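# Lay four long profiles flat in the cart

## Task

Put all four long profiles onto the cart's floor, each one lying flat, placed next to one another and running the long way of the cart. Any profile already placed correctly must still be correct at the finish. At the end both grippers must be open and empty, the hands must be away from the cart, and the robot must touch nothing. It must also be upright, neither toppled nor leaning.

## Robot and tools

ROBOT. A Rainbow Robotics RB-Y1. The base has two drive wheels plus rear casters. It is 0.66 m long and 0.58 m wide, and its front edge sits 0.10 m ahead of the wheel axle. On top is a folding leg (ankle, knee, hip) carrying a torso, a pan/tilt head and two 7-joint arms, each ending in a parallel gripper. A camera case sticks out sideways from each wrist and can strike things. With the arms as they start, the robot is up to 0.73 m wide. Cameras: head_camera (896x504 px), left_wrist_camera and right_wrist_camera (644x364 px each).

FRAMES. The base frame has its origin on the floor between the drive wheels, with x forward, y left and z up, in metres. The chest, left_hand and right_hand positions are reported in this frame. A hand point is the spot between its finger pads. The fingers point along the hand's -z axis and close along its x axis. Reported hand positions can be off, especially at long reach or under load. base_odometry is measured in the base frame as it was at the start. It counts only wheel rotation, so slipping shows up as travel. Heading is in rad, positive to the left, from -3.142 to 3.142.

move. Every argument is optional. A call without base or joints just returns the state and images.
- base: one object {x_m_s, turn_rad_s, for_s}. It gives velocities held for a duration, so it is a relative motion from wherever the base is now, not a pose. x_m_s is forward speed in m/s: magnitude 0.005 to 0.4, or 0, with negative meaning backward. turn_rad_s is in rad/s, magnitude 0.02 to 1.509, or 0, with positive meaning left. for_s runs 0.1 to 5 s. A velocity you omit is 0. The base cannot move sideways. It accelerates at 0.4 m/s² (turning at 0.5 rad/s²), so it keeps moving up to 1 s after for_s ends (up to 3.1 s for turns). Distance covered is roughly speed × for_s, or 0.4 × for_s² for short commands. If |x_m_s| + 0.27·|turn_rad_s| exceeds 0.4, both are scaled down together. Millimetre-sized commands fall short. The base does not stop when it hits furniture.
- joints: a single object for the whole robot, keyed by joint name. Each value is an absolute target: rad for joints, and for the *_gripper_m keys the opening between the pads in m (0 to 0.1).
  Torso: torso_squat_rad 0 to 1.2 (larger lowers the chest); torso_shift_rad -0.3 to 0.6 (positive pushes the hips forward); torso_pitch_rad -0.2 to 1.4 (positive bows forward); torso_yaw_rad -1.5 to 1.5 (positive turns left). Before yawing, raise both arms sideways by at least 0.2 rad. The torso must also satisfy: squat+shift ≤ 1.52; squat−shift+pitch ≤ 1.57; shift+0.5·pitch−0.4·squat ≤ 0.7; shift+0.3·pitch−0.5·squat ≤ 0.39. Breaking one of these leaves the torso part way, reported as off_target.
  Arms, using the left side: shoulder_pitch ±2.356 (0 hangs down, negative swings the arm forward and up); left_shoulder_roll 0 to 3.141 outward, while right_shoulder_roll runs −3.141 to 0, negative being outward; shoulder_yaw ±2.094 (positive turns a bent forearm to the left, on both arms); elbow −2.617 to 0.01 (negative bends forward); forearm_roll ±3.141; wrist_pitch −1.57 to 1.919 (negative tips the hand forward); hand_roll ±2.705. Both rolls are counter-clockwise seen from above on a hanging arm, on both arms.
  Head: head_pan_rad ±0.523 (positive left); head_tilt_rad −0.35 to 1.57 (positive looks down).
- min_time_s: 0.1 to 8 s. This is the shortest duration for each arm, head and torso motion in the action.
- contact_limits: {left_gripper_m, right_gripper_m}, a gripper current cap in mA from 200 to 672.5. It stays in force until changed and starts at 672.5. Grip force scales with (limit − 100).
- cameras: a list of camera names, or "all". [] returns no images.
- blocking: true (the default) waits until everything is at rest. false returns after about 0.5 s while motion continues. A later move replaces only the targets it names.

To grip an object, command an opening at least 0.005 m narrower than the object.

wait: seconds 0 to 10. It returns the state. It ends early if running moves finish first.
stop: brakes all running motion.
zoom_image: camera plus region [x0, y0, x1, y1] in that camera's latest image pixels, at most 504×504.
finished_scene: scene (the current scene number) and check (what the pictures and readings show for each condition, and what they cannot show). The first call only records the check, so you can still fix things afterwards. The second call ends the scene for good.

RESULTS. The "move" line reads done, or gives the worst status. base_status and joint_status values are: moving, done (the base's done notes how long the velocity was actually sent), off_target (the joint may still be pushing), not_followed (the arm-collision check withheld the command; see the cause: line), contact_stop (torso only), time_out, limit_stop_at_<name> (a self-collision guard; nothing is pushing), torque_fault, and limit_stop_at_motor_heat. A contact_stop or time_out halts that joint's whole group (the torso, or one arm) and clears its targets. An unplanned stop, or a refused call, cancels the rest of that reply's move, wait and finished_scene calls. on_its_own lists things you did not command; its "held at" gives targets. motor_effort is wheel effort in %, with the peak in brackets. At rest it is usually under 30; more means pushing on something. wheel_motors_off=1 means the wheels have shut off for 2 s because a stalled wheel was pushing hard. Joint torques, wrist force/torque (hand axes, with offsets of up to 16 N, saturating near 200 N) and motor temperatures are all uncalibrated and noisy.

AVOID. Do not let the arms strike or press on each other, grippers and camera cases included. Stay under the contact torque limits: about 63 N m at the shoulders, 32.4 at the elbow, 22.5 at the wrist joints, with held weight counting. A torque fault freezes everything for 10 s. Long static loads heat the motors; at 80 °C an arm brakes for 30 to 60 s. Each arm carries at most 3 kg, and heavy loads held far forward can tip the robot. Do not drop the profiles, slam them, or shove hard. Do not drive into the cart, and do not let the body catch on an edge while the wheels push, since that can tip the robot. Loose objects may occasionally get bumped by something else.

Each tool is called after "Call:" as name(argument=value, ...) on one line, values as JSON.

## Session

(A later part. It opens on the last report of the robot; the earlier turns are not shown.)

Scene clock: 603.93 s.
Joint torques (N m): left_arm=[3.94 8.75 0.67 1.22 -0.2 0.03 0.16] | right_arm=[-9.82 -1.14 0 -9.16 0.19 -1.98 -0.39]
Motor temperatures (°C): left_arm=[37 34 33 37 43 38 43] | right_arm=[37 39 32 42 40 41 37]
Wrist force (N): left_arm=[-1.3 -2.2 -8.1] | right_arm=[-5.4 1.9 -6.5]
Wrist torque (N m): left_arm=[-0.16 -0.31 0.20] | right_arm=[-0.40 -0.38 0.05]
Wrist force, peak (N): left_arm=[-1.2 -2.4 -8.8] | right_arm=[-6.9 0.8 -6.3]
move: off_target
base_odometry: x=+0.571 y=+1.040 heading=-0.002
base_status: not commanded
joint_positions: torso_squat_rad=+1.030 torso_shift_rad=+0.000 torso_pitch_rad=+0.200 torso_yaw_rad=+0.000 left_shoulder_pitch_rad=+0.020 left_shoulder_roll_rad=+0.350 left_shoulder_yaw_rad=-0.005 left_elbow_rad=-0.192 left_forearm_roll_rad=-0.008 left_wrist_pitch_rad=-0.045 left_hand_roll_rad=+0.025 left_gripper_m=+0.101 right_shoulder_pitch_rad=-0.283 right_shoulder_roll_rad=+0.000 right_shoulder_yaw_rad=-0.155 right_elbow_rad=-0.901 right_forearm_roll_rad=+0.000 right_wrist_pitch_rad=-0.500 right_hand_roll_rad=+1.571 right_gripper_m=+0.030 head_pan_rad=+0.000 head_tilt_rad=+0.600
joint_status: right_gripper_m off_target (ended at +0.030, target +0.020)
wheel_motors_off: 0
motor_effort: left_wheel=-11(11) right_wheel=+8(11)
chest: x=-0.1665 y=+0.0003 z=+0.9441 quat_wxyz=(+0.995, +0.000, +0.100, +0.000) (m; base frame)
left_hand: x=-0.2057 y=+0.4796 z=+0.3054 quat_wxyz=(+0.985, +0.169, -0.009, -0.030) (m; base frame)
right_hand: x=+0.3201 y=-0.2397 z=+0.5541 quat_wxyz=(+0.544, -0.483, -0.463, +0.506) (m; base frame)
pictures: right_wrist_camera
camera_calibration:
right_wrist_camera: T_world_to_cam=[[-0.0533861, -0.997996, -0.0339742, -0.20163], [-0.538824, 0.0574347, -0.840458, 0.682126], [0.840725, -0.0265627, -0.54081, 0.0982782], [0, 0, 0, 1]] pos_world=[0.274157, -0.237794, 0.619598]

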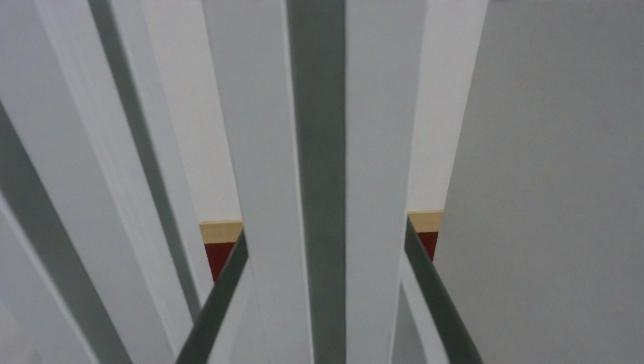

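Call:
move(joints={"torso_squat_rad":0.88}, cameras=[])

Call:
move(base={"x_m_s":-0.3,"for_s":1.7}, cameras=["head_camera"])

Call:
move(base={"turn_rad_s":-0.8,"for_s":1.967}, cameras=[])

Call:
move(base={"x_m_s":0.4,"for_s":3.433}, cameras=[])

Call:
move(base={"turn_rad_s":0.8,"for_s":1.967}, cameras=["right_wrist_camera"])

Call:
move(joints={"torso_squat_rad":0.4,"torso_shift_rad":0.2,"torso_pitch_rad":0.7,"right_hand_roll_rad":0}, min_time_s=3, cameras=["head_camera"])

Call:
move(joints={"right_shoulder_pitch_rad":-0.603,"right_shoulder_roll_rad":-0.02,"right_shoulder_yaw_rad":-0.1,"right_elbow_rad":-2.094,"right_wrist_pitch_rad":1.85,"right_hand_roll_rad":-0.15,"head_pan_rad":0.35,"head_tilt_rad":0.3}, min_time_s=2, cameras=["head_camera"])

Call:
move(joints={"head_pan_rad":-0.5}, cameras=["head_camera"])

Scene clock: 615.90 s.
Joint torques (N m): left_arm=[4.01 8.31 0.76 1.06 -0.15 0 0.14] | right_arm=[-13.86 -0.91 0.12 -13.3 0.38 -4.46 -0.56]
Motor temperatures (°C): left_arm=[36 34 33 37 43 38 43] | right_arm=[37 39 32 42 40 41 37]
Wrist force (N): left_arm=[-1.1 -1.9 -8.2] | right_arm=[-4.5 10.8 -7.6]
Wrist torque (N m): left_arm=[-0.13 -0.26 0.18] | right_arm=[-0.29 -0.43 -0.38]
Wrist force, peak (N): left_arm=[-1.2 -2.2 -8.8] | right_arm=[-4.4 12.4 -7.3]
move: done
base_odometry: x=+0.571 y=+1.040 heading=-0.002
base_status: not commanded
joint_positions: torso_squat_rad=+0.880 torso_shift_rad=+0.000 torso_pitch_rad=+0.200 torso_yaw_rad=+0.000 left_shoulder_pitch_rad=+0.020 left_shoulder_roll_rad=+0.350 left_shoulder_yaw_rad=-0.005 left_elbow_rad=-0.192 left_forearm_roll_rad=-0.008 left_wrist_pitch_rad=-0.045 left_hand_roll_rad=+0.025 left_gripper_m=+0.101 right_shoulder_pitch_rad=-0.282 right_shoulder_roll_rad=+0.000 right_shoulder_yaw_rad=-0.155 right_elbow_rad=-0.900 right_forearm_roll_rad=+0.000 right_wrist_pitch_rad=-0.499 right_hand_roll_rad=+1.571 right_gripper_m=+0.030 head_pan_rad=+0.000 head_tilt_rad=+0.600
joint_status: all done
wheel_motors_off: 0
motor_effort: left_wheel=-10(11) right_wheel=+9(13)
chest: x=-0.1663 y=+0.0003 z=+1.0297 quat_wxyz=(+0.995, +0.000, +0.100, +0.000) (m; base frame)
left_hand: x=-0.2058 y=+0.4796 z=+0.3910 quat_wxyz=(+0.985, +0.169, -0.009, -0.030) (m; base frame)
right_hand: x=+0.3194 y=-0.2399 z=+0.6385 quat_wxyz=(+0.545, -0.482, -0.462, +0.507) (m; base frame)
pictures: none
No camera images: "cameras" was empty.

Scene clock: 618.93 s.
Joint torques (N m): left_arm=[2.82 9.09 0.31 1 0.18 0.1 0.16] | right_arm=[-13.88 -1.07 -0.26 -13.66 0.25 -4.76 -0.55]
Motor temperatures (°C): left_arm=[36 34 33 37 43 38 43] | right_arm=[37 39 32 42 40 41 37]
Wrist force (N): left_arm=[-1.2 -2.1 -8.2] | right_arm=[-4.7 10.9 -7.3]
Wrist torque (N m): left_arm=[-0.13 -0.28 0.19] | right_arm=[0.01 -0.45 -0.37]
Wrist force, peak (N): left_arm=[-0.7 -2.2 -8.7] | right_arm=[-4.6 11.3 -8.4]
move: done
base_odometry: x=+0.061 y=+1.041 heading=-0.003
base_status: done (sent for 1.7 of 1.7 s)
joint_positions: torso_squat_rad=+0.880 torso_shift_rad=+0.000 torso_pitch_rad=+0.200 torso_yaw_rad=+0.000 left_shoulder_pitch_rad=+0.020 left_shoulder_roll_rad=+0.350 left_shoulder_yaw_rad=-0.005 left_elbow_rad=-0.192 left_forearm_roll_rad=-0.008 left_wrist_pitch_rad=-0.045 left_hand_roll_rad=+0.025 left_gripper_m=+0.101 right_shoulder_pitch_rad=-0.282 right_shoulder_roll_rad=+0.000 right_shoulder_yaw_rad=-0.155 right_elbow_rad=-0.900 right_forearm_roll_rad=+0.000 right_wrist_pitch_rad=-0.499 right_hand_roll_rad=+1.571 right_gripper_m=+0.030 head_pan_rad=+0.000 head_tilt_rad=+0.600
joint_status: not commanded
wheel_motors_off: 0
motor_effort: left_wheel=-13(37) right_wheel=+18(50)
chest: x=-0.1664 y=+0.0003 z=+1.0297 quat_wxyz=(+0.995, +0.000, +0.100, +0.000) (m; base frame)
left_hand: x=-0.2059 y=+0.4796 z=+0.3911 quat_wxyz=(+0.985, +0.169, -0.009, -0.030) (m; base frame)
right_hand: x=+0.3193 y=-0.2399 z=+0.6385 quat_wxyz=(+0.545, -0.482, -0.462, +0.507) (m; base frame)
pictures: head_camera
camera_calibration:
head_camera: T_world_to_cam=[[-0.0582207, -0.998216, 0.0132423, -0.0163317], [-0.682206, 0.0300982, -0.73054, 0.877404], [0.728838, -0.0515665, -0.682742, 0.851731], [0, 0, 0, 1]] pos_world=[-0.0231539, 0.00120995, 1.22271]

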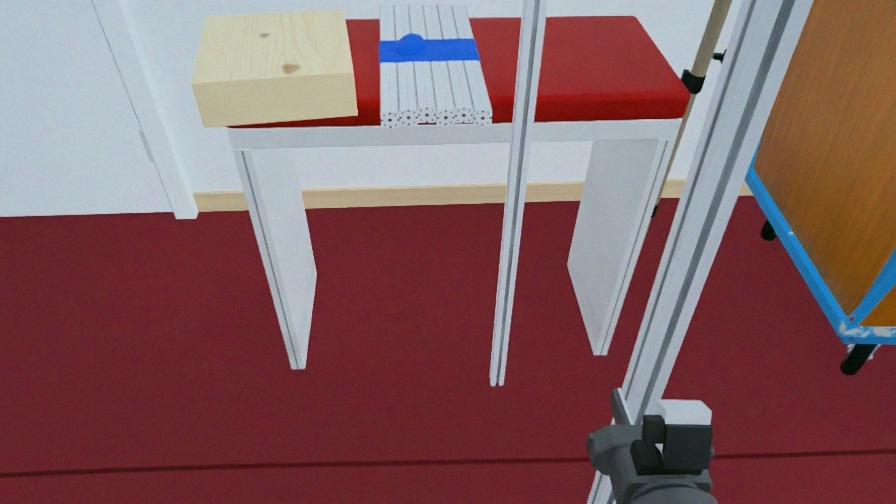

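Scene clock: 622.83 s.
Joint torques (N m): left_arm=[4.12 8.6 0.09 1.34 -0.21 0.09 0.18] | right_arm=[-13.95 -1.12 0.48 -13.44 0.47 -4.48 -0.55]
Motor temperatures (°C): left_arm=[36 34 33 36 43 38 43] | right_arm=[37 39 32 42 40 41 37]
Wrist force (N): left_arm=[-1.3 -1.8 -8.4] | right_arm=[-4.6 10.6 -7.3]
Wrist torque (N m): left_arm=[-0.15 -0.28 0.19] | right_arm=[-0.32 -0.46 -0.39]
Wrist force, peak (N): left_arm=[-1.2 -1.7 -8.8] | right_arm=[-4.8 10.9 -7.9]
move: done
base_odometry: x=+0.061 y=+1.041 heading=-1.575
base_status: done (sent for 1.97 of 1.97 s)
joint_positions: torso_squat_rad=+0.880 torso_shift_rad=+0.000 torso_pitch_rad=+0.200 torso_yaw_rad=+0.000 left_shoulder_pitch_rad=+0.020 left_shoulder_roll_rad=+0.350 left_shoulder_yaw_rad=-0.005 left_elbow_rad=-0.192 left_forearm_roll_rad=-0.008 left_wrist_pitch_rad=-0.045 left_hand_roll_rad=+0.025 left_gripper_m=+0.101 right_shoulder_pitch_rad=-0.282 right_shoulder_roll_rad=+0.000 right_shoulder_yaw_rad=-0.155 right_elbow_rad=-0.900 right_forearm_roll_rad=+0.000 right_wrist_pitch_rad=-0.499 right_hand_roll_rad=+1.571 right_gripper_m=+0.030 head_pan_rad=+0.000 head_tilt_rad=+0.600
joint_status: not commanded
wheel_motors_off: 0
motor_effort: left_wheel=+14(53) right_wheel=+3(49)
chest: x=-0.1664 y=+0.0003 z=+1.0297 quat_wxyz=(+0.995, +0.000, +0.100, +0.000) (m; base frame)
left_hand: x=-0.2059 y=+0.4796 z=+0.3911 quat_wxyz=(+0.985, +0.169, -0.009, -0.030) (m; base frame)
right_hand: x=+0.3194 y=-0.2399 z=+0.6385 quat_wxyz=(+0.545, -0.482, -0.462, +0.507) (m; base frame)
pictures: none
No camera images: "cameras" was empty.

Scene clock: 627.60 s.
Joint torques (N m): left_arm=[4.04 8.61 0.64 1.42 -0.01 0.12 0.24] | right_arm=[-13.93 -1.14 0.49 -13.53 0.24 -4.7 -0.53]
Motor temperatures (°C): left_arm=[36 34 33 36 43 38 43] | right_arm=[37 39 32 43 40 41 37]
Wrist force (N): left_arm=[-1.3 -2.2 -8.1] | right_arm=[-4.6 10.9 -7.5]
Wrist torque (N m): left_arm=[-0.12 -0.26 0.19] | right_arm=[-0.05 -0.42 -0.40]
Wrist force, peak (N): left_arm=[-1.2 -2.1 -8.6] | right_arm=[-4.8 11.3 -8.4]
move: done
base_odometry: x=+0.055 y=-0.332 heading=-1.575
base_status: done (sent for 3.43 of 3.43 s)
joint_positions: torso_squat_rad=+0.880 torso_shift_rad=+0.000 torso_pitch_rad=+0.200 torso_yaw_rad=+0.000 left_shoulder_pitch_rad=+0.020 left_shoulder_roll_rad=+0.350 left_shoulder_yaw_rad=-0.005 left_elbow_rad=-0.192 left_forearm_roll_rad=-0.008 left_wrist_pitch_rad=-0.045 left_hand_roll_rad=+0.025 left_gripper_m=+0.101 right_shoulder_pitch_rad=-0.282 right_shoulder_roll_rad=+0.000 right_shoulder_yaw_rad=-0.155 right_elbow_rad=-0.900 right_forearm_roll_rad=+0.000 right_wrist_pitch_rad=-0.499 right_hand_roll_rad=+1.571 right_gripper_m=+0.030 head_pan_rad=+0.000 head_tilt_rad=+0.600
joint_status: not commanded
wheel_motors_off: 0
motor_effort: left_wheel=+2(48) right_wheel=-3(46)
chest: x=-0.1663 y=+0.0003 z=+1.0298 quat_wxyz=(+0.995, +0.000, +0.100, +0.000) (m; base frame)
left_hand: x=-0.2057 y=+0.4796 z=+0.3911 quat_wxyz=(+0.985, +0.169, -0.009, -0.030) (m; base frame)
right_hand: x=+0.3195 y=-0.2398 z=+0.6386 quat_wxyz=(+0.545, -0.482, -0.462, +0.507) (m; base frame)
pictures: none
No camera images: "cameras" was empty.

Scene clock: 631.50 s.
Joint torques (N m): left_arm=[4.29 7.95 0.15 1.17 -0.03 -0.14 0.37] | right_arm=[-14.11 -1.11 -0.3 -13.83 0.45 -4.51 -0.53]
Motor temperatures (°C): left_arm=[36 34 33 36 43 38 43] | right_arm=[37 39 32 43 40 42 37]
Wrist force (N): left_arm=[-1.6 -2.0 -8.2] | right_arm=[-4.7 10.5 -7.4]
Wrist torque (N m): left_arm=[-0.15 -0.31 0.18] | right_arm=[-0.31 -0.44 -0.38]
Wrist force, peak (N): left_arm=[-1.2 -1.8 -8.6] | right_arm=[-5.3 11.2 -7.1]
move: done
base_odometry: x=+0.054 y=-0.332 heading=-0.003
base_status: done (sent for 1.97 of 1.97 s)
joint_positions: torso_squat_rad=+0.880 torso_shift_rad=+0.000 torso_pitch_rad=+0.200 torso_yaw_rad=+0.000 left_shoulder_pitch_rad=+0.020 left_shoulder_roll_rad=+0.350 left_shoulder_yaw_rad=-0.005 left_elbow_rad=-0.192 left_forearm_roll_rad=-0.008 left_wrist_pitch_rad=-0.045 left_hand_roll_rad=+0.025 left_gripper_m=+0.101 right_shoulder_pitch_rad=-0.282 right_shoulder_roll_rad=+0.000 right_shoulder_yaw_rad=-0.155 right_elbow_rad=-0.900 right_forearm_roll_rad=+0.000 right_wrist_pitch_rad=-0.499 right_hand_roll_rad=+1.571 right_gripper_m=+0.030 head_pan_rad=+0.000 head_tilt_rad=+0.600
joint_status: not commanded
wheel_motors_off: 0
motor_effort: left_wheel=+4(43) right_wheel=+14(43)
chest: x=-0.1663 y=+0.0003 z=+1.0298 quat_wxyz=(+0.995, +0.000, +0.100, +0.000) (m; base frame)
left_hand: x=-0.2059 y=+0.4796 z=+0.3911 quat_wxyz=(+0.985, +0.169, -0.009, -0.030) (m; base frame)
right_hand: x=+0.3194 y=-0.2399 z=+0.6385 quat_wxyz=(+0.545, -0.482, -0.462, +0.507) (m; base frame)
pictures: right_wrist_camera
camera_calibration:
right_wrist_camera: T_world_to_cam=[[-0.0538122, -0.997973, -0.0339602, -0.198832], [-0.541314, 0.0577333, -0.838836, 0.752549], [0.839097, -0.0267564, -0.543324, 0.146545], [0, 0, 0, 1]] pos_world=[0.2737, -0.237955, 0.704134]

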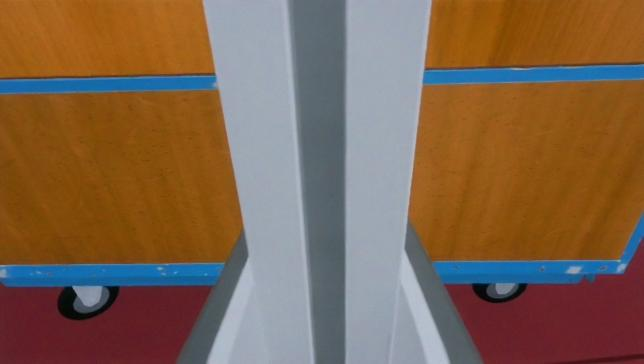

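Scene clock: 634.80 s.
Joint torques (N m): left_arm=[16.52 6.83 0.25 5.51 -0.1 1.17 0.4] | right_arm=[-1.01 -0.32 0.22 -8.39 0.21 -4.01 -0.15]
Motor temperatures (°C): left_arm=[36 34 33 36 43 38 43] | right_arm=[37 39 32 43 40 42 37]
Wrist force (N): left_arm=[1.8 -1.3 -7.7] | right_arm=[-17.2 -4.1 -14.9]
Wrist torque (N m): left_arm=[-0.24 -0.10 0.19] | right_arm=[-0.03 -0.62 -0.33]
Wrist force, peak (N): left_arm=[-0.9 -2.1 -8.6] | right_arm=[-17.9 -3.5 -15.4]
move: done
base_odometry: x=+0.054 y=-0.332 heading=-0.003
base_status: not commanded
joint_positions: torso_squat_rad=+0.400 torso_shift_rad=+0.200 torso_pitch_rad=+0.701 torso_yaw_rad=+0.000 left_shoulder_pitch_rad=+0.020 left_shoulder_roll_rad=+0.350 left_shoulder_yaw_rad=-0.005 left_elbow_rad=-0.192 left_forearm_roll_rad=-0.008 left_wrist_pitch_rad=-0.045 left_hand_roll_rad=+0.025 left_gripper_m=+0.101 right_shoulder_pitch_rad=-0.282 right_shoulder_roll_rad=+0.000 right_shoulder_yaw_rad=-0.155 right_elbow_rad=-0.900 right_forearm_roll_rad=+0.000 right_wrist_pitch_rad=-0.499 right_hand_roll_rad=+0.000 right_gripper_m=+0.030 head_pan_rad=+0.000 head_tilt_rad=+0.600
joint_status: all done
wheel_motors_off: 0
motor_effort: left_wheel=+1(5) right_wheel=+16(19)
chest: x=+0.0997 y=+0.0003 z=+1.1489 quat_wxyz=(+0.939, +0.000, +0.343, +0.000) (m; base frame)
left_hand: x=-0.2413 y=+0.4796 z=+0.6075 quat_wxyz=(+0.957, +0.156, +0.235, -0.071) (m; base frame)
right_hand: x=+0.3387 y=-0.2398 z=+0.5728 quat_wxyz=(+0.886, -0.020, -0.463, -0.023) (m; base frame)
pictures: head_camera
camera_calibration:
head_camera: T_world_to_cam=[[-0.0447979, -0.998215, 0.0395047, -0.0339475], [-0.949028, 0.030174, -0.313744, 0.693753], [0.311992, -0.0515461, -0.948686, 1.08624], [0, 0, 0, 1]] pos_world=[0.317973, 0.0011712, 1.2495]

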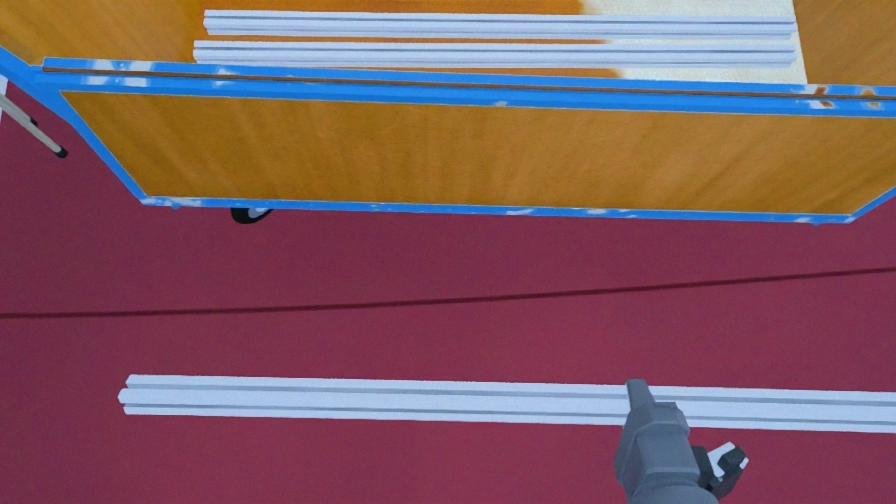

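Scene clock: 637.17 s.
Joint torques (N m): left_arm=[15.88 6.31 0.48 5.51 -0.25 1.13 0.18] | right_arm=[-8.83 -1.09 1.04 -11.97 0.13 -0.75 -0.16]
Motor temperatures (°C): left_arm=[36 34 33 36 43 38 43] | right_arm=[37 39 32 43 40 42 37]
Wrist force (N): left_arm=[1.5 -1.2 -7.7] | right_arm=[-6.4 -5.5 -21.7]
Wrist torque (N m): left_arm=[-0.26 -0.10 0.18] | right_arm=[-0.08 -0.48 -0.36]
Wrist force, peak (N): left_arm=[1.6 -1.3 -8.3] | right_arm=[-21.6 -5.7 -11.9]
move: done
base_odometry: x=+0.054 y=-0.332 heading=-0.003
base_status: not commanded
joint_positions: torso_squat_rad=+0.400 torso_shift_rad=+0.200 torso_pitch_rad=+0.700 torso_yaw_rad=+0.000 left_shoulder_pitch_rad=+0.020 left_shoulder_roll_rad=+0.350 left_shoulder_yaw_rad=-0.005 left_elbow_rad=-0.192 left_forearm_roll_rad=-0.008 left_wrist_pitch_rad=-0.045 left_hand_roll_rad=+0.025 left_gripper_m=+0.101 right_shoulder_pitch_rad=-0.603 right_shoulder_roll_rad=-0.020 right_shoulder_yaw_rad=-0.100 right_elbow_rad=-2.093 right_forearm_roll_rad=+0.000 right_wrist_pitch_rad=+1.850 right_hand_roll_rad=-0.150 right_gripper_m=+0.030 head_pan_rad=+0.350 head_tilt_rad=+0.300
joint_status: all done
wheel_motors_off: 0
motor_effort: left_wheel=+1(2) right_wheel=+14(20)
chest: x=+0.0997 y=+0.0003 z=+1.1489 quat_wxyz=(+0.939, +0.000, +0.343, +0.000) (m; base frame)
left_hand: x=-0.2412 y=+0.4796 z=+0.6074 quat_wxyz=(+0.957, +0.156, +0.235, -0.071) (m; base frame)
right_hand: x=+0.4177 y=-0.1742 z=+0.7733 quat_wxyz=(+0.998, +0.031, -0.053, -0.031) (m; base frame)
pictures: head_camera
camera_calibration:
head_camera: T_world_to_cam=[[0.210041, -0.957341, -0.198449, 0.209913], [-0.8104, -0.056929, -0.583104, 1.00658], [0.546932, 0.283299, -0.787787, 0.821299], [0, 0, 0, 1]] pos_world=[0.322447, 0.0255884, 1.2756]

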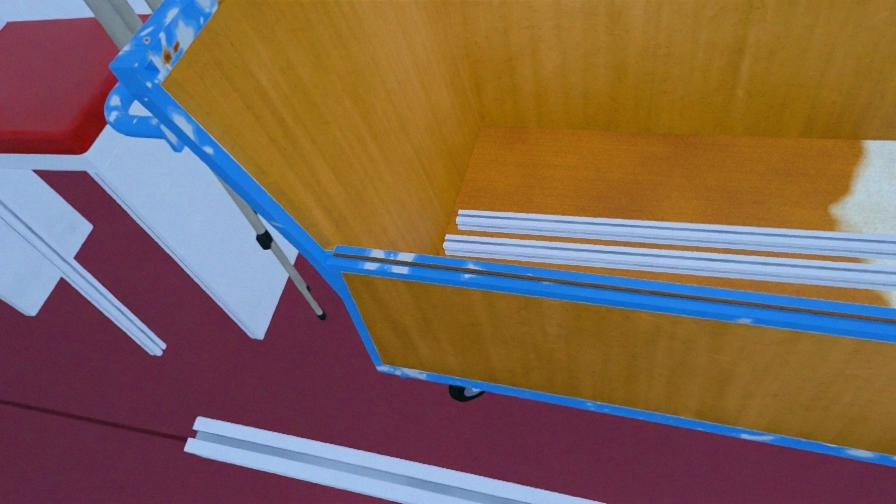

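Scene clock: 638.40 s.
Joint torques (N m): left_arm=[17.06 6.08 0.41 5.59 -0.21 0.89 0.11] | right_arm=[-9.2 -1.51 0.94 -12.07 0.3 -0.65 -0.36]
Motor temperatures (°C): left_arm=[36 34 33 36 43 38 43] | right_arm=[37 39 32 43 40 42 37]
Wrist force (N): left_arm=[2.1 -1.1 -7.7] | right_arm=[-6.4 -5.2 -21.7]
Wrist torque (N m): left_arm=[-0.29 -0.06 0.18] | right_arm=[0.00 -0.47 -0.30]
Wrist force, peak (N): left_arm=[1.9 -1.5 -8.2] | right_arm=[-6.5 -5.6 -21.9]
move: done
base_odometry: x=+0.054 y=-0.332 heading=-0.003
base_status: not commanded
joint_positions: torso_squat_rad=+0.400 torso_shift_rad=+0.200 torso_pitch_rad=+0.700 torso_yaw_rad=+0.000 left_shoulder_pitch_rad=+0.020 left_shoulder_roll_rad=+0.350 left_shoulder_yaw_rad=-0.005 left_elbow_rad=-0.192 left_forearm_roll_rad=-0.008 left_wrist_pitch_rad=-0.045 left_hand_roll_rad=+0.025 left_gripper_m=+0.101 right_shoulder_pitch_rad=-0.603 right_shoulder_roll_rad=-0.020 right_shoulder_yaw_rad=-0.100 right_elbow_rad=-2.093 right_forearm_roll_rad=+0.000 right_wrist_pitch_rad=+1.850 right_hand_roll_rad=-0.150 right_gripper_m=+0.030 head_pan_rad=-0.500 head_tilt_rad=+0.300
joint_status: all done
wheel_motors_off: 0
motor_effort: left_wheel=+1(2) right_wheel=+13(17)
chest: x=+0.0997 y=+0.0003 z=+1.1489 quat_wxyz=(+0.939, +0.000, +0.343, +0.000) (m; base frame)
left_hand: x=-0.2412 y=+0.4796 z=+0.6074 quat_wxyz=(+0.957, +0.156, +0.235, -0.071) (m; base frame)
right_hand: x=+0.4177 y=-0.1742 z=+0.7733 quat_wxyz=(+0.998, +0.031, -0.053, -0.031) (m; base frame)
pictures: head_camera
camera_calibration:
head_camera: T_world_to_cam=[[-0.414798, -0.848647, 0.328239, -0.315008], [-0.779442, 0.145269, -0.6094, 1.03275], [0.469482, -0.508621, -0.721728, 0.755585], [0, 0, 0, 1]] pos_world=[0.319572, -0.0330516, 1.27808]

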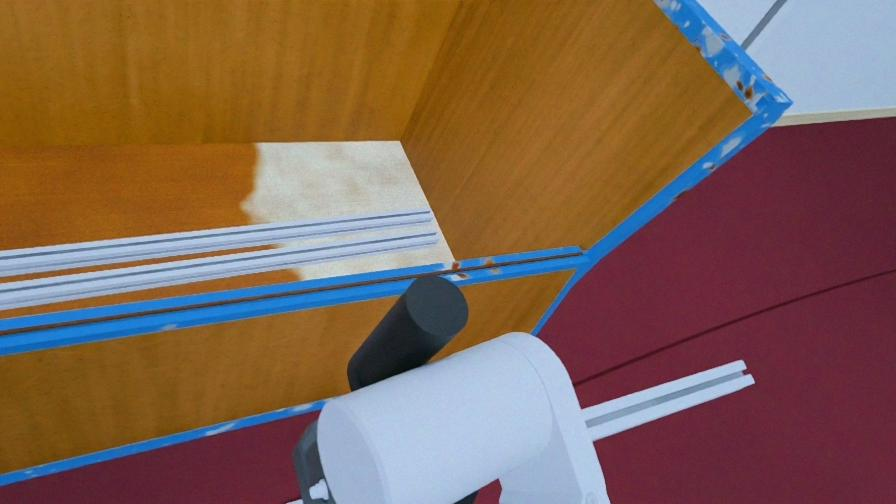

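Call:
move(base={"x_m_s":0.3,"for_s":1.433}, cameras=["head_camera"])

Call:
move(joints={"torso_squat_rad":0.8,"torso_shift_rad":0.3,"torso_pitch_rad":1.05,"right_shoulder_pitch_rad":-0.953,"right_shoulder_roll_rad":-0.175,"right_shoulder_yaw_rad":-0.115,"right_hand_roll_rad":-0.215}, min_time_s=3, cameras=["head_camera"])

Call:
move(joints={"right_shoulder_pitch_rad":-1.03,"right_elbow_rad":-1.54,"right_wrist_pitch_rad":1.45,"right_shoulder_yaw_rad":-0.13,"right_hand_roll_rad":-0.21,"head_pan_rad":0.35}, min_time_s=2, cameras=["head_camera"])

Call:
move(joints={"right_shoulder_pitch_rad":-1.045,"right_elbow_rad":-1.26,"right_wrist_pitch_rad":1.22}, min_time_s=2, cameras=["head_camera"])

Call:
move(joints={"head_pan_rad":-0.5}, cameras=["head_camera","right_wrist_camera"])

Scene clock: 646.93 s.
Joint torques (N m): left_arm=[17.07 5.95 0.06 5.77 -0.07 0.85 0.2] | right_arm=[-9.25 -1.34 0.75 -12.62 0.15 -0.51 -0.34]
Motor temperatures (°C): left_arm=[36 34 33 37 43 38 43] | right_arm=[37 39 32 43 40 41 37]
Wrist force (N): left_arm=[1.7 -0.8 -7.7] | right_arm=[-6.5 -5.4 -21.9]
Wrist torque (N m): left_arm=[-0.32 -0.10 0.19] | right_arm=[-0.05 -0.47 -0.31]
Wrist force, peak (N): left_arm=[1.8 -1.4 -8.2] | right_arm=[-7.4 -5.4 -21.7]
move: done
base_odometry: x=+0.485 y=-0.333 heading=-0.002
base_status: done (sent for 1.43 of 1.43 s)
joint_positions: torso_squat_rad=+0.400 torso_shift_rad=+0.200 torso_pitch_rad=+0.700 torso_yaw_rad=+0.000 left_shoulder_pitch_rad=+0.020 left_shoulder_roll_rad=+0.350 left_shoulder_yaw_rad=-0.005 left_elbow_rad=-0.192 left_forearm_roll_rad=-0.008 left_wrist_pitch_rad=-0.045 left_hand_roll_rad=+0.025 left_gripper_m=+0.101 right_shoulder_pitch_rad=-0.603 right_shoulder_roll_rad=-0.020 right_shoulder_yaw_rad=-0.100 right_elbow_rad=-2.093 right_forearm_roll_rad=+0.000 right_wrist_pitch_rad=+1.850 right_hand_roll_rad=-0.150 right_gripper_m=+0.030 head_pan_rad=-0.500 head_tilt_rad=+0.300
joint_status: not commanded
wheel_motors_off: 0
motor_effort: left_wheel=-1(34) right_wheel=-4(44)
chest: x=+0.0997 y=+0.0003 z=+1.1489 quat_wxyz=(+0.939, +0.000, +0.343, +0.000) (m; base frame)
left_hand: x=-0.2411 y=+0.4796 z=+0.6073 quat_wxyz=(+0.957, +0.156, +0.235, -0.071) (m; base frame)
right_hand: x=+0.4177 y=-0.1742 z=+0.7732 quat_wxyz=(+0.998, +0.031, -0.053, -0.031) (m; base frame)
pictures: head_camera
camera_calibration:
head_camera: T_world_to_cam=[[-0.414789, -0.848647, 0.32825, -0.315009], [-0.779454, 0.145265, -0.609384, 1.03276], [0.469468, -0.508622, -0.721736, 0.75558], [0, 0, 0, 1]] pos_world=[0.319609, -0.0330514, 1.27808]

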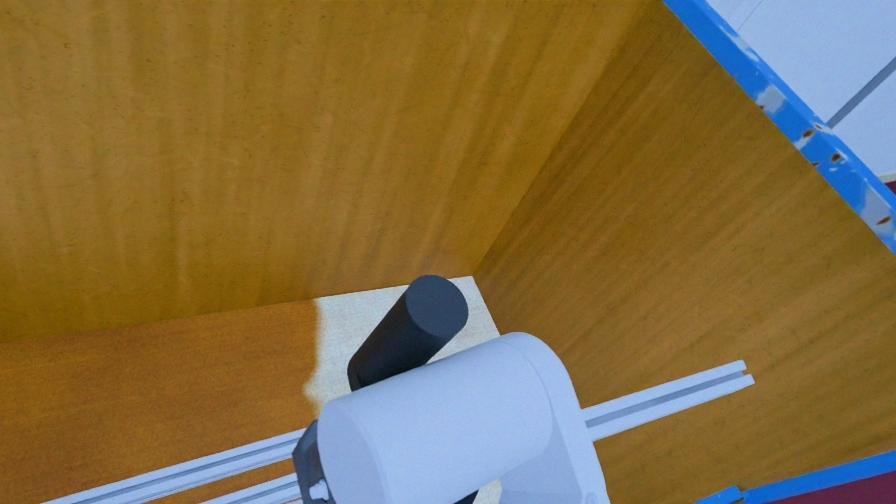

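Scene clock: 650.27 s.
Joint torques (N m): left_arm=[23.32 4.03 -0.41 7.96 -0.23 1.69 0.29] | right_arm=[-10.47 -4.03 -0.83 -12.35 0.1 -0.54 -0.49]
Motor temperatures (°C): left_arm=[36 34 33 37 43 38 43] | right_arm=[37 39 32 43 40 41 37]
Wrist force (N): left_arm=[3.0 -0.8 -6.6] | right_arm=[-6.5 -4.6 -21.6]
Wrist torque (N m): left_arm=[-0.26 -0.06 0.18] | right_arm=[-0.03 -0.42 -0.37]
Wrist force, peak (N): left_arm=[1.3 -1.2 -8.0] | right_arm=[-6.8 -4.8 -22.0]
move: done
base_odometry: x=+0.484 y=-0.333 heading=-0.002
base_status: not commanded
joint_positions: torso_squat_rad=+0.800 torso_shift_rad=+0.300 torso_pitch_rad=+1.050 torso_yaw_rad=+0.000 left_shoulder_pitch_rad=+0.020 left_shoulder_roll_rad=+0.350 left_shoulder_yaw_rad=-0.005 left_elbow_rad=-0.192 left_forearm_roll_rad=-0.008 left_wrist_pitch_rad=-0.045 left_hand_roll_rad=+0.025 left_gripper_m=+0.101 right_shoulder_pitch_rad=-0.952 right_shoulder_roll_rad=-0.174 right_shoulder_yaw_rad=-0.115 right_elbow_rad=-2.093 right_forearm_roll_rad=+0.000 right_wrist_pitch_rad=+1.850 right_hand_roll_rad=-0.215 right_gripper_m=+0.030 head_pan_rad=-0.500 head_tilt_rad=+0.300
joint_status: all done
wheel_motors_off: 0
motor_effort: left_wheel=+1(2) right_wheel=-2(6)
chest: x=+0.1847 y=+0.0003 z=+0.9003 quat_wxyz=(+0.865, +0.000, +0.501, +0.000) (m; base frame)
left_hand: x=-0.3211 y=+0.4796 z=+0.5084 quat_wxyz=(+0.901, +0.142, +0.398, -0.097) (m; base frame)
right_hand: x=+0.5240 y=-0.1785 z=+0.5048 quat_wxyz=(+0.998, +0.006, -0.060, -0.022) (m; base frame)
pictures: head_camera
camera_calibration:
head_camera: T_world_to_cam=[[-0.277154, -0.848635, 0.450559, -0.333677], [-0.941119, 0.145286, -0.305265, 0.703559], [0.193599, -0.508635, -0.838934, 0.692647], [0, 0, 0, 1]] pos_world=[0.435558, -0.033083, 0.946198]

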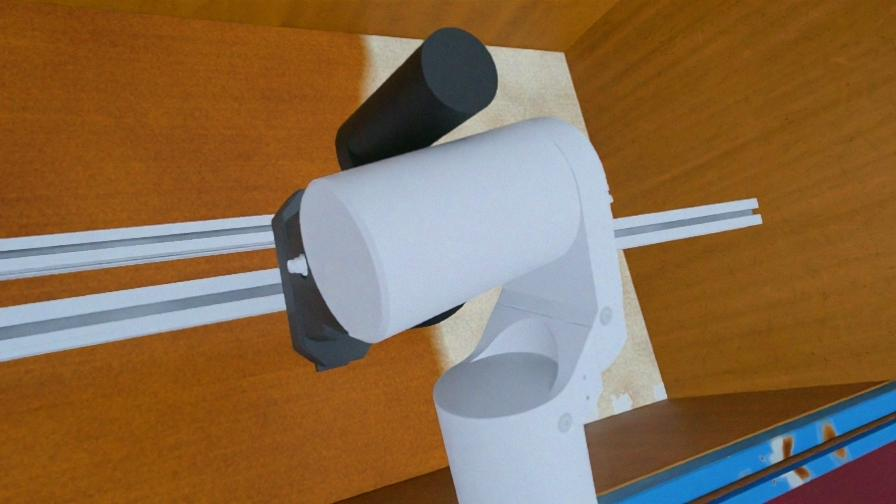

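Scene clock: 652.57 s.
Joint torques (N m): left_arm=[23.32 4.61 -0.02 7.83 -0.26 1.48 0.31] | right_arm=[-12.39 -1.36 -0.38 -10.09 0.36 -0.16 0.06]
Motor temperatures (°C): left_arm=[37 34 33 37 43 38 43] | right_arm=[37 39 32 43 40 41 37]
Wrist force (N): left_arm=[2.9 -0.7 -6.7] | right_arm=[-5.7 -4.2 -21.4]
Wrist torque (N m): left_arm=[-0.27 -0.08 0.17] | right_arm=[0.04 -0.47 -0.33]
Wrist force, peak (N): left_arm=[3.2 -0.8 -7.1] | right_arm=[-6.1 -4.6 -22.2]
move: done
base_odometry: x=+0.484 y=-0.333 heading=-0.002
base_status: not commanded
joint_positions: torso_squat_rad=+0.800 torso_shift_rad=+0.299 torso_pitch_rad=+1.049 torso_yaw_rad=+0.000 left_shoulder_pitch_rad=+0.020 left_shoulder_roll_rad=+0.350 left_shoulder_yaw_rad=-0.005 left_elbow_rad=-0.192 left_forearm_roll_rad=-0.008 left_wrist_pitch_rad=-0.045 left_hand_roll_rad=+0.025 left_gripper_m=+0.101 right_shoulder_pitch_rad=-1.029 right_shoulder_roll_rad=-0.175 right_shoulder_yaw_rad=-0.130 right_elbow_rad=-1.540 right_forearm_roll_rad=+0.000 right_wrist_pitch_rad=+1.450 right_hand_roll_rad=-0.210 right_gripper_m=+0.030 head_pan_rad=+0.350 head_tilt_rad=+0.300
joint_status: all done
wheel_motors_off: 0
motor_effort: left_wheel=+1(2) right_wheel=+0(5)
chest: x=+0.1840 y=+0.0004 z=+0.9008 quat_wxyz=(+0.866, -0.001, +0.501, +0.000) (m; base frame)
left_hand: x=-0.3210 y=+0.4796 z=+0.5077 quat_wxyz=(+0.902, +0.142, +0.397, -0.097) (m; base frame)
right_hand: x=+0.5315 y=-0.1749 z=+0.3830 quat_wxyz=(+1.000, +0.002, -0.022, -0.021) (m; base frame)
pictures: head_camera
camera_calibration:
head_camera: T_world_to_cam=[[0.129532, -0.957526, -0.257613, 0.211147], [-0.960742, -0.0569113, -0.271544, 0.677286], [0.245349, 0.282674, -0.927308, 0.760781], [0, 0, 0, 1]] pos_world=[0.43669, 0.0256713, 0.943785]

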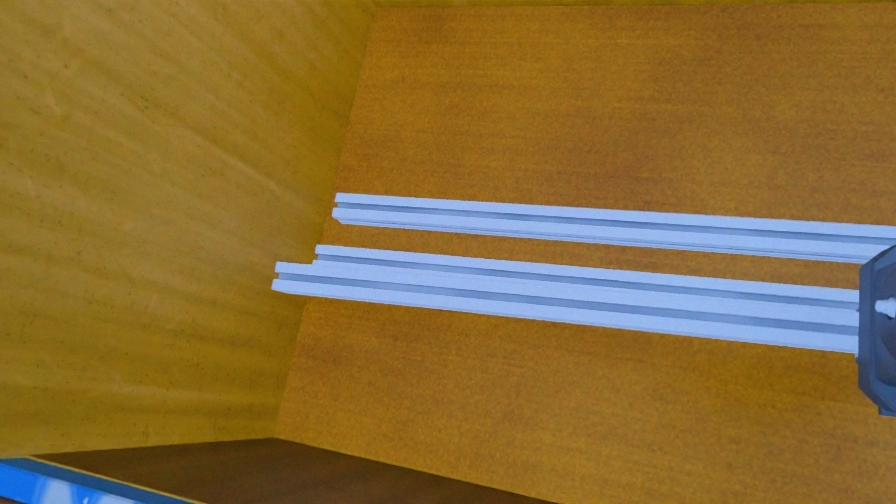

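Scene clock: 654.87 s.
Joint torques (N m): left_arm=[24.08 3.94 -0.16 7.74 -0.18 1.63 0.15] | right_arm=[36.93 8.3 0.15 11.52 0.28 -0.46 0.03]
Motor temperatures (°C): left_arm=[37 34 33 37 43 38 43] | right_arm=[37 39 32 43 40 41 37]
Wrist force (N): left_arm=[3.1 -0.7 -6.8] | right_arm=[-5.9 -4.5 -21.7]
Wrist torque (N m): left_arm=[-0.29 -0.03 0.16] | right_arm=[0.01 -0.48 -0.35]
Wrist force, peak (N): left_arm=[3.3 -0.7 -7.1] | right_arm=[-6.4 -4.4 -21.8]
move: done
base_odometry: x=+0.485 y=-0.333 heading=-0.002
base_status: not commanded
joint_positions: torso_squat_rad=+0.801 torso_shift_rad=+0.296 torso_pitch_rad=+1.040 torso_yaw_rad=-0.002 left_shoulder_pitch_rad=+0.020 left_shoulder_roll_rad=+0.350 left_shoulder_yaw_rad=-0.005 left_elbow_rad=-0.192 left_forearm_roll_rad=-0.008 left_wrist_pitch_rad=-0.045 left_hand_roll_rad=+0.025 left_gripper_m=+0.101 right_shoulder_pitch_rad=-1.056 right_shoulder_roll_rad=-0.178 right_shoulder_yaw_rad=-0.130 right_elbow_rad=-1.265 right_forearm_roll_rad=+0.000 right_wrist_pitch_rad=+1.220 right_hand_roll_rad=-0.210 right_gripper_m=+0.030 head_pan_rad=+0.350 head_tilt_rad=+0.300
joint_status: all done
wheel_motors_off: 0
motor_effort: left_wheel=-2(2) right_wheel=-30(31)
chest: x=+0.1812 y=+0.0017 z=+0.9033 quat_wxyz=(+0.868, -0.002, +0.497, -0.001) (m; base frame)
left_hand: x=-0.3208 y=+0.4791 z=+0.5042 quat_wxyz=(+0.904, +0.140, +0.393, -0.097) (m; base frame)
right_hand: x=+0.5170 y=-0.1766 z=+0.3290 quat_wxyz=(+1.000, -0.001, -0.018, -0.018) (m; base frame)
pictures: head_camera
camera_calibration:
head_camera: T_world_to_cam=[[0.132412, -0.958331, -0.253119, 0.208793], [-0.958299, -0.0585297, -0.279709, 0.682219], [0.253238, 0.279601, -0.926118, 0.760959], [0, 0, 0, 1]] pos_world=[0.433419, 0.0272578, 0.948409]

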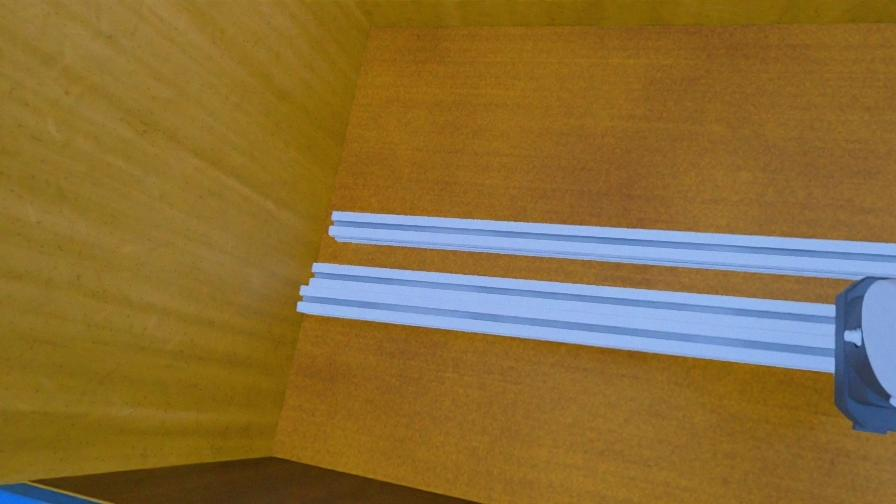

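Scene clock: 656.10 s.
Joint torques (N m): left_arm=[22.89 4.66 0.48 7.89 -0.17 1.69 0.4] | right_arm=[36.69 8.23 0.37 11.57 0.28 -0.32 0.08]
Motor temperatures (°C): left_arm=[37 33 33 37 43 38 43] | right_arm=[38 39 32 43 40 41 37]
Wrist force (N): left_arm=[3.0 -0.8 -6.7] | right_arm=[-5.9 -4.3 -21.4]
Wrist torque (N m): left_arm=[-0.26 -0.05 0.17] | right_arm=[-0.05 -0.47 -0.38]
Wrist force, peak (N): left_arm=[3.2 -0.7 -7.3] | right_arm=[-5.7 -4.4 -21.7]
move: done
base_odometry: x=+0.485 y=-0.333 heading=-0.002
base_status: not commanded
joint_positions: torso_squat_rad=+0.801 torso_shift_rad=+0.296 torso_pitch_rad=+1.040 torso_yaw_rad=-0.002 left_shoulder_pitch_rad=+0.020 left_shoulder_roll_rad=+0.350 left_shoulder_yaw_rad=-0.005 left_elbow_rad=-0.192 left_forearm_roll_rad=-0.008 left_wrist_pitch_rad=-0.045 left_hand_roll_rad=+0.025 left_gripper_m=+0.101 right_shoulder_pitch_rad=-1.056 right_shoulder_roll_rad=-0.178 right_shoulder_yaw_rad=-0.130 right_elbow_rad=-1.265 right_forearm_roll_rad=+0.000 right_wrist_pitch_rad=+1.220 right_hand_roll_rad=-0.210 right_gripper_m=+0.030 head_pan_rad=-0.500 head_tilt_rad=+0.300
joint_status: all done
wheel_motors_off: 0
motor_effort: left_wheel=-2(3) right_wheel=-28(31)
chest: x=+0.1812 y=+0.0017 z=+0.9033 quat_wxyz=(+0.868, -0.002, +0.497, -0.001) (m; base frame)
left_hand: x=-0.3208 y=+0.4791 z=+0.5042 quat_wxyz=(+0.904, +0.140, +0.393, -0.097) (m; base frame)
right_hand: x=+0.5170 y=-0.1766 z=+0.3290 quat_wxyz=(+1.000, -0.001, -0.018, -0.018) (m; base frame)
pictures: head_camera, right_wrist_camera
camera_calibration:
head_camera: T_world_to_cam=[[-0.281393, -0.846937, 0.451126, -0.334576], [-0.937962, 0.143504, -0.315648, 0.709769], [0.202596, -0.511961, -0.834776, 0.691175], [0, 0, 0, 1]] pos_world=[0.43156, -0.0313653, 0.951949]
right_wrist_camera: T_world_to_cam=[[-0.997632, 0.0543499, -0.0421562, 0.540932], [0.0296516, 0.892843, 0.44939, 0.0246677], [0.0620632, 0.447076, -0.89234, 0.414496], [0, 0, 0, 1]] pos_world=[0.513194, -0.236735, 0.38159]

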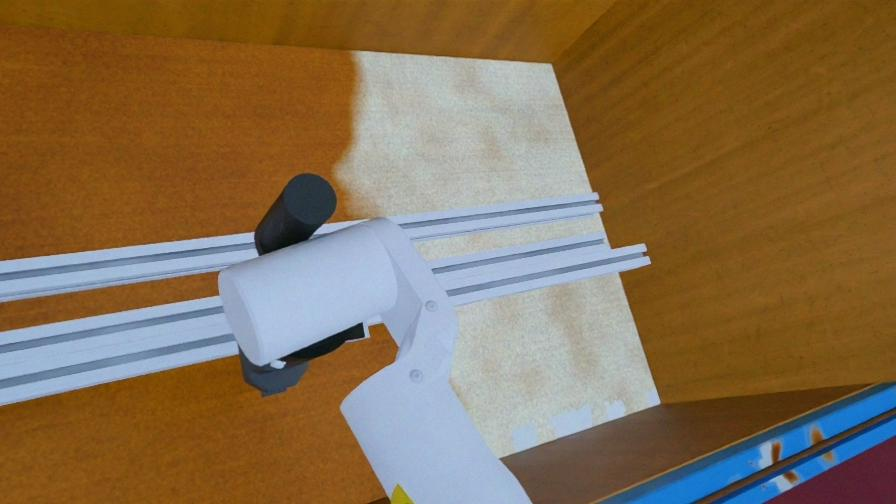

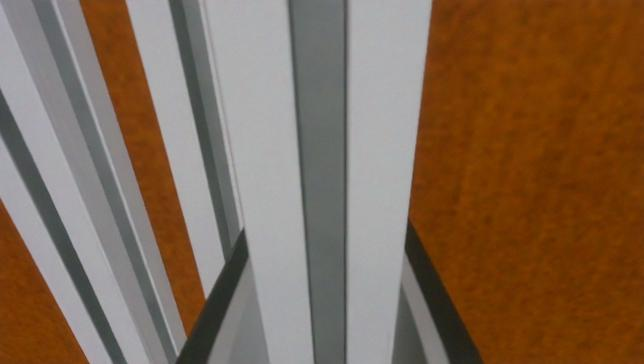

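Call:
move(joints={"right_shoulder_pitch_rad":-1.03,"right_elbow_rad":-1.54,"right_wrist_pitch_rad":1.45}, cameras=[])

Call:
move(joints={"torso_squat_rad":0.8,"torso_shift_rad":0.3,"torso_pitch_rad":1.05,"right_shoulder_pitch_rad":-0.953,"right_elbow_rad":-2.094,"right_wrist_pitch_rad":1.85}, min_time_s=1.5, cameras=["head_camera"])

Scene clock: 681.57 s.
Joint torques (N m): left_arm=[23.88 4.52 0.21 8.08 -0.04 1.8 0.07] | right_arm=[-9.48 -2.18 -0.25 -11.28 0.43 -0.58 -0.06]
Motor temperatures (°C): left_arm=[38 33 33 38 43 38 43] | right_arm=[42 40 32 43 40 41 37]
Wrist force (N): left_arm=[3.1 -0.9 -7.0] | right_arm=[-5.5 -4.1 -21.5]
Wrist torque (N m): left_arm=[-0.25 -0.07 0.16] | right_arm=[0.12 -0.44 -0.36]
Wrist force, peak (N): left_arm=[3.6 -1.1 -7.2] | right_arm=[-6.7 -4.7 -22.4]
move: done
base_odometry: x=+0.484 y=-0.333 heading=-0.002
base_status: not commanded
joint_positions: torso_squat_rad=+0.800 torso_shift_rad=+0.300 torso_pitch_rad=+1.050 torso_yaw_rad=+0.000 left_shoulder_pitch_rad=+0.020 left_shoulder_roll_rad=+0.350 left_shoulder_yaw_rad=-0.005 left_elbow_rad=-0.192 left_forearm_roll_rad=-0.008 left_wrist_pitch_rad=-0.045 left_hand_roll_rad=+0.025 left_gripper_m=+0.101 right_shoulder_pitch_rad=-1.030 right_shoulder_roll_rad=-0.175 right_shoulder_yaw_rad=-0.130 right_elbow_rad=-1.540 right_forearm_roll_rad=+0.000 right_wrist_pitch_rad=+1.450 right_hand_roll_rad=-0.210 right_gripper_m=+0.030 head_pan_rad=-0.500 head_tilt_rad=+0.300
joint_status: all done
wheel_motors_off: 0
motor_effort: left_wheel=+3(9) right_wheel=+4(29)
chest: x=+0.1844 y=+0.0004 z=+0.9005 quat_wxyz=(+0.865, -0.001, +0.501, +0.000) (m; base frame)
left_hand: x=-0.3211 y=+0.4796 z=+0.5079 quat_wxyz=(+0.901, +0.142, +0.397, -0.097) (m; base frame)
right_hand: x=+0.5316 y=-0.1745 z=+0.3824 quat_wxyz=(+1.000, +0.002, -0.022, -0.021) (m; base frame)
pictures: none
No camera images: "cameras" was empty.

Scene clock: 683.37 s.
Joint torques (N m): left_arm=[23.86 5.03 -0.42 7.39 -0.21 1.24 0] | right_arm=[-9.63 -2.51 0.04 -12.82 0.2 -0.74 -0.15]
Motor temperatures (°C): left_arm=[38 33 33 38 43 38 43] | right_arm=[42 40 32 43 40 41 37]
Wrist force (N): left_arm=[3.1 -0.3 -6.6] | right_arm=[-7.0 -4.5 -21.5]
Wrist torque (N m): left_arm=[-0.30 -0.04 0.18] | right_arm=[-0.10 -0.48 -0.33]
Wrist force, peak (N): left_arm=[3.3 -0.7 -7.2] | right_arm=[-5.7 -4.6 -22.2]
move: done
base_odometry: x=+0.484 y=-0.333 heading=-0.002
base_status: not commanded
joint_positions: torso_squat_rad=+0.800 torso_shift_rad=+0.300 torso_pitch_rad=+1.050 torso_yaw_rad=+0.000 left_shoulder_pitch_rad=+0.020 left_shoulder_roll_rad=+0.350 left_shoulder_yaw_rad=-0.005 left_elbow_rad=-0.192 left_forearm_roll_rad=-0.008 left_wrist_pitch_rad=-0.045 left_hand_roll_rad=+0.025 left_gripper_m=+0.101 right_shoulder_pitch_rad=-0.952 right_shoulder_roll_rad=-0.175 right_shoulder_yaw_rad=-0.130 right_elbow_rad=-2.093 right_forearm_roll_rad=+0.000 right_wrist_pitch_rad=+1.850 right_hand_roll_rad=-0.210 right_gripper_m=+0.030 head_pan_rad=-0.500 head_tilt_rad=+0.300
joint_status: all done
wheel_motors_off: 0
motor_effort: left_wheel=+3(4) right_wheel=-6(6)
chest: x=+0.1846 y=+0.0003 z=+0.9003 quat_wxyz=(+0.865, +0.000, +0.501, +0.000) (m; base frame)
left_hand: x=-0.3211 y=+0.4796 z=+0.5082 quat_wxyz=(+0.901, +0.142, +0.398, -0.097) (m; base frame)
right_hand: x=+0.5249 y=-0.1834 z=+0.5051 quat_wxyz=(+0.998, +0.004, -0.061, -0.027) (m; base frame)
pictures: head_camera
camera_calibration:
head_camera: T_world_to_cam=[[-0.277253, -0.848562, 0.450635, -0.333717], [-0.941034, 0.145191, -0.305572, 0.703704], [0.193868, -0.508784, -0.838781, 0.69257], [0, 0, 0, 1]] pos_world=[0.435418, -0.0329831, 0.946331]

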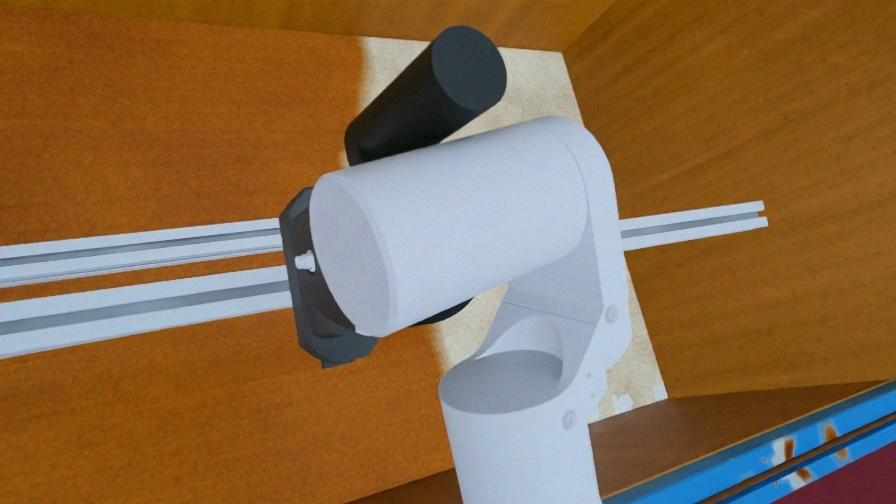

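Call:
move(joints={"right_shoulder_pitch_rad":-1.4,"right_elbow_rad":-1.37,"right_wrist_pitch_rad":1.65,"right_hand_roll_rad":-0.2}, min_time_s=2, cameras=["head_camera"])

Call:
move(joints={"head_pan_rad":0.35}, cameras=["head_camera"])

Scene clock: 688.63 s.
Joint torques (N m): left_arm=[23.55 3.79 0.2 7.76 -0.13 1.73 0.23] | right_arm=[-21.05 3.49 1.34 -13.11 -1.49 -1.47 -2.17]
Motor temperatures (°C): left_arm=[39 33 33 38 43 38 43] | right_arm=[41 40 32 43 40 41 37]
Wrist force (N): left_arm=[3.0 -0.5 -6.6] | right_arm=[-7.9 -12.8 -21.5]
Wrist torque (N m): left_arm=[-0.30 -0.05 0.15] | right_arm=[-0.26 -0.36 1.33]
Wrist force, peak (N): left_arm=[3.2 -0.5 -7.2] | right_arm=[-6.7 -30.6 -20.0]
move: done
base_odometry: x=+0.484 y=-0.333 heading=-0.002
base_status: not commanded
joint_positions: torso_squat_rad=+0.800 torso_shift_rad=+0.300 torso_pitch_rad=+1.050 torso_yaw_rad=+0.000 left_shoulder_pitch_rad=+0.020 left_shoulder_roll_rad=+0.350 left_shoulder_yaw_rad=-0.005 left_elbow_rad=-0.192 left_forearm_roll_rad=-0.008 left_wrist_pitch_rad=-0.045 left_hand_roll_rad=+0.025 left_gripper_m=+0.101 right_shoulder_pitch_rad=-1.399 right_shoulder_roll_rad=-0.176 right_shoulder_yaw_rad=-0.130 right_elbow_rad=-1.369 right_forearm_roll_rad=+0.000 right_wrist_pitch_rad=+1.650 right_hand_roll_rad=-0.200 right_gripper_m=+0.030 head_pan_rad=-0.500 head_tilt_rad=+0.300
joint_status: all done
wheel_motors_off: 0
motor_effort: left_wheel=-2(4) right_wheel=+4(5)
chest: x=+0.1846 y=+0.0002 z=+0.9003 quat_wxyz=(+0.865, +0.000, +0.501, +0.000) (m; base frame)
left_hand: x=-0.3210 y=+0.4796 z=+0.5082 quat_wxyz=(+0.901, +0.142, +0.398, -0.097) (m; base frame)
right_hand: x=+0.6205 y=-0.1148 z=+0.4555 quat_wxyz=(+1.000, +0.020, -0.013, +0.018) (m; base frame)
pictures: head_camera
camera_calibration:
head_camera: T_world_to_cam=[[-0.277445, -0.848508, 0.450621, -0.333747], [-0.941019, 0.145453, -0.305495, 0.703662], [0.193671, -0.508801, -0.838817, 0.692562], [0, 0, 0, 1]] pos_world=[0.435433, -0.0331609, 0.946292]

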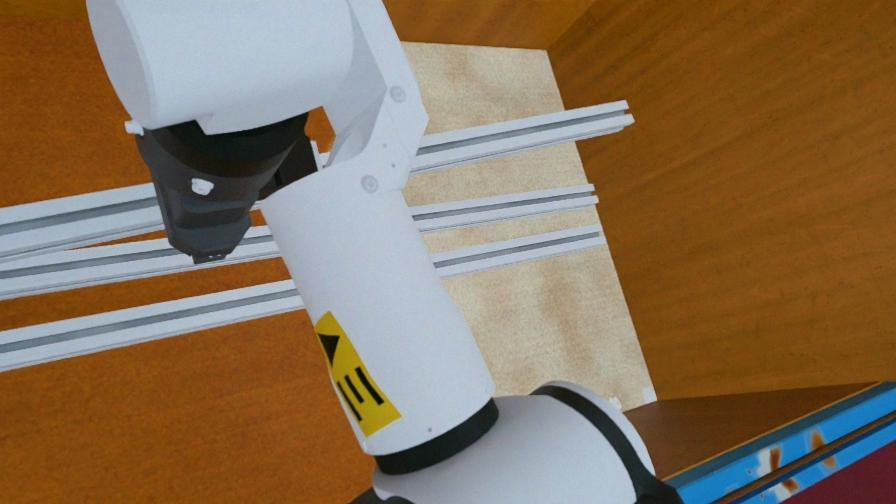

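Scene clock: 689.87 s.
Joint torques (N m): left_arm=[23.9 4.16 -0.01 7.76 -0.26 1.55 0.26] | right_arm=[-21.24 3.8 0.9 -13.21 -1.47 -1.53 -2.12]
Motor temperatures (°C): left_arm=[39 33 33 38 43 38 43] | right_arm=[41 40 32 43 40 41 37]
Wrist force (N): left_arm=[3.3 -0.8 -6.6] | right_arm=[-7.5 -12.4 -20.8]
Wrist torque (N m): left_arm=[-0.24 -0.03 0.18] | right_arm=[-0.28 -0.36 1.32]
Wrist force, peak (N): left_arm=[2.8 -0.5 -7.3] | right_arm=[-8.3 -12.6 -22.2]
move: done
base_odometry: x=+0.484 y=-0.333 heading=-0.002
base_status: not commanded
joint_positions: torso_squat_rad=+0.800 torso_shift_rad=+0.300 torso_pitch_rad=+1.050 torso_yaw_rad=+0.000 left_shoulder_pitch_rad=+0.020 left_shoulder_roll_rad=+0.350 left_shoulder_yaw_rad=-0.005 left_elbow_rad=-0.192 left_forearm_roll_rad=-0.008 left_wrist_pitch_rad=-0.045 left_hand_roll_rad=+0.025 left_gripper_m=+0.101 right_shoulder_pitch_rad=-1.399 right_shoulder_roll_rad=-0.176 right_shoulder_yaw_rad=-0.130 right_elbow_rad=-1.369 right_forearm_roll_rad=+0.000 right_wrist_pitch_rad=+1.650 right_hand_roll_rad=-0.200 right_gripper_m=+0.030 head_pan_rad=+0.350 head_tilt_rad=+0.300
joint_status: all done
wheel_motors_off: 0
motor_effort: left_wheel=-3(3) right_wheel=+3(5)
chest: x=+0.1846 y=+0.0002 z=+0.9003 quat_wxyz=(+0.865, +0.000, +0.501, +0.000) (m; base frame)
left_hand: x=-0.3210 y=+0.4796 z=+0.5082 quat_wxyz=(+0.901, +0.142, +0.398, -0.097) (m; base frame)
right_hand: x=+0.6205 y=-0.1148 z=+0.4555 quat_wxyz=(+1.000, +0.020, -0.013, +0.018) (m; base frame)
pictures: head_camera
camera_calibration:
head_camera: T_world_to_cam=[[0.129071, -0.957417, -0.258249, 0.211469], [-0.961146, -0.0567038, -0.270155, 0.676501], [0.244007, 0.283084, -0.927536, 0.760721], [0, 0, 0, 1]] pos_world=[0.4373, 0.0254757, 0.942968]

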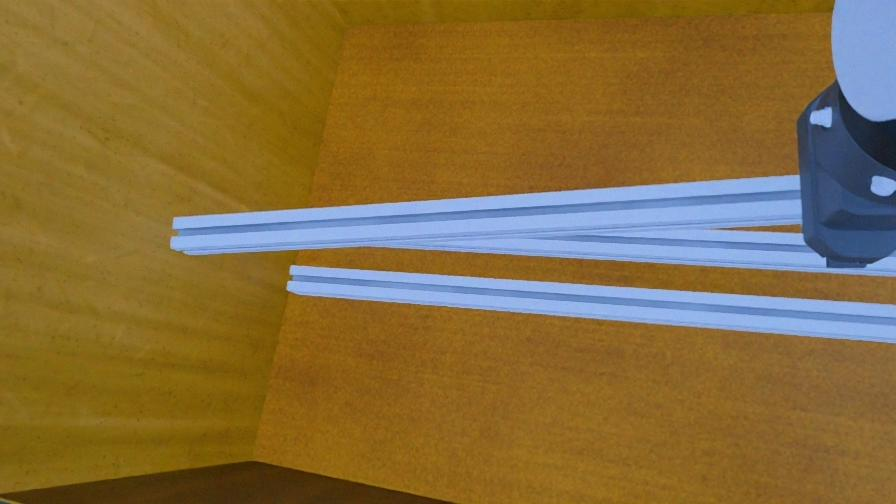

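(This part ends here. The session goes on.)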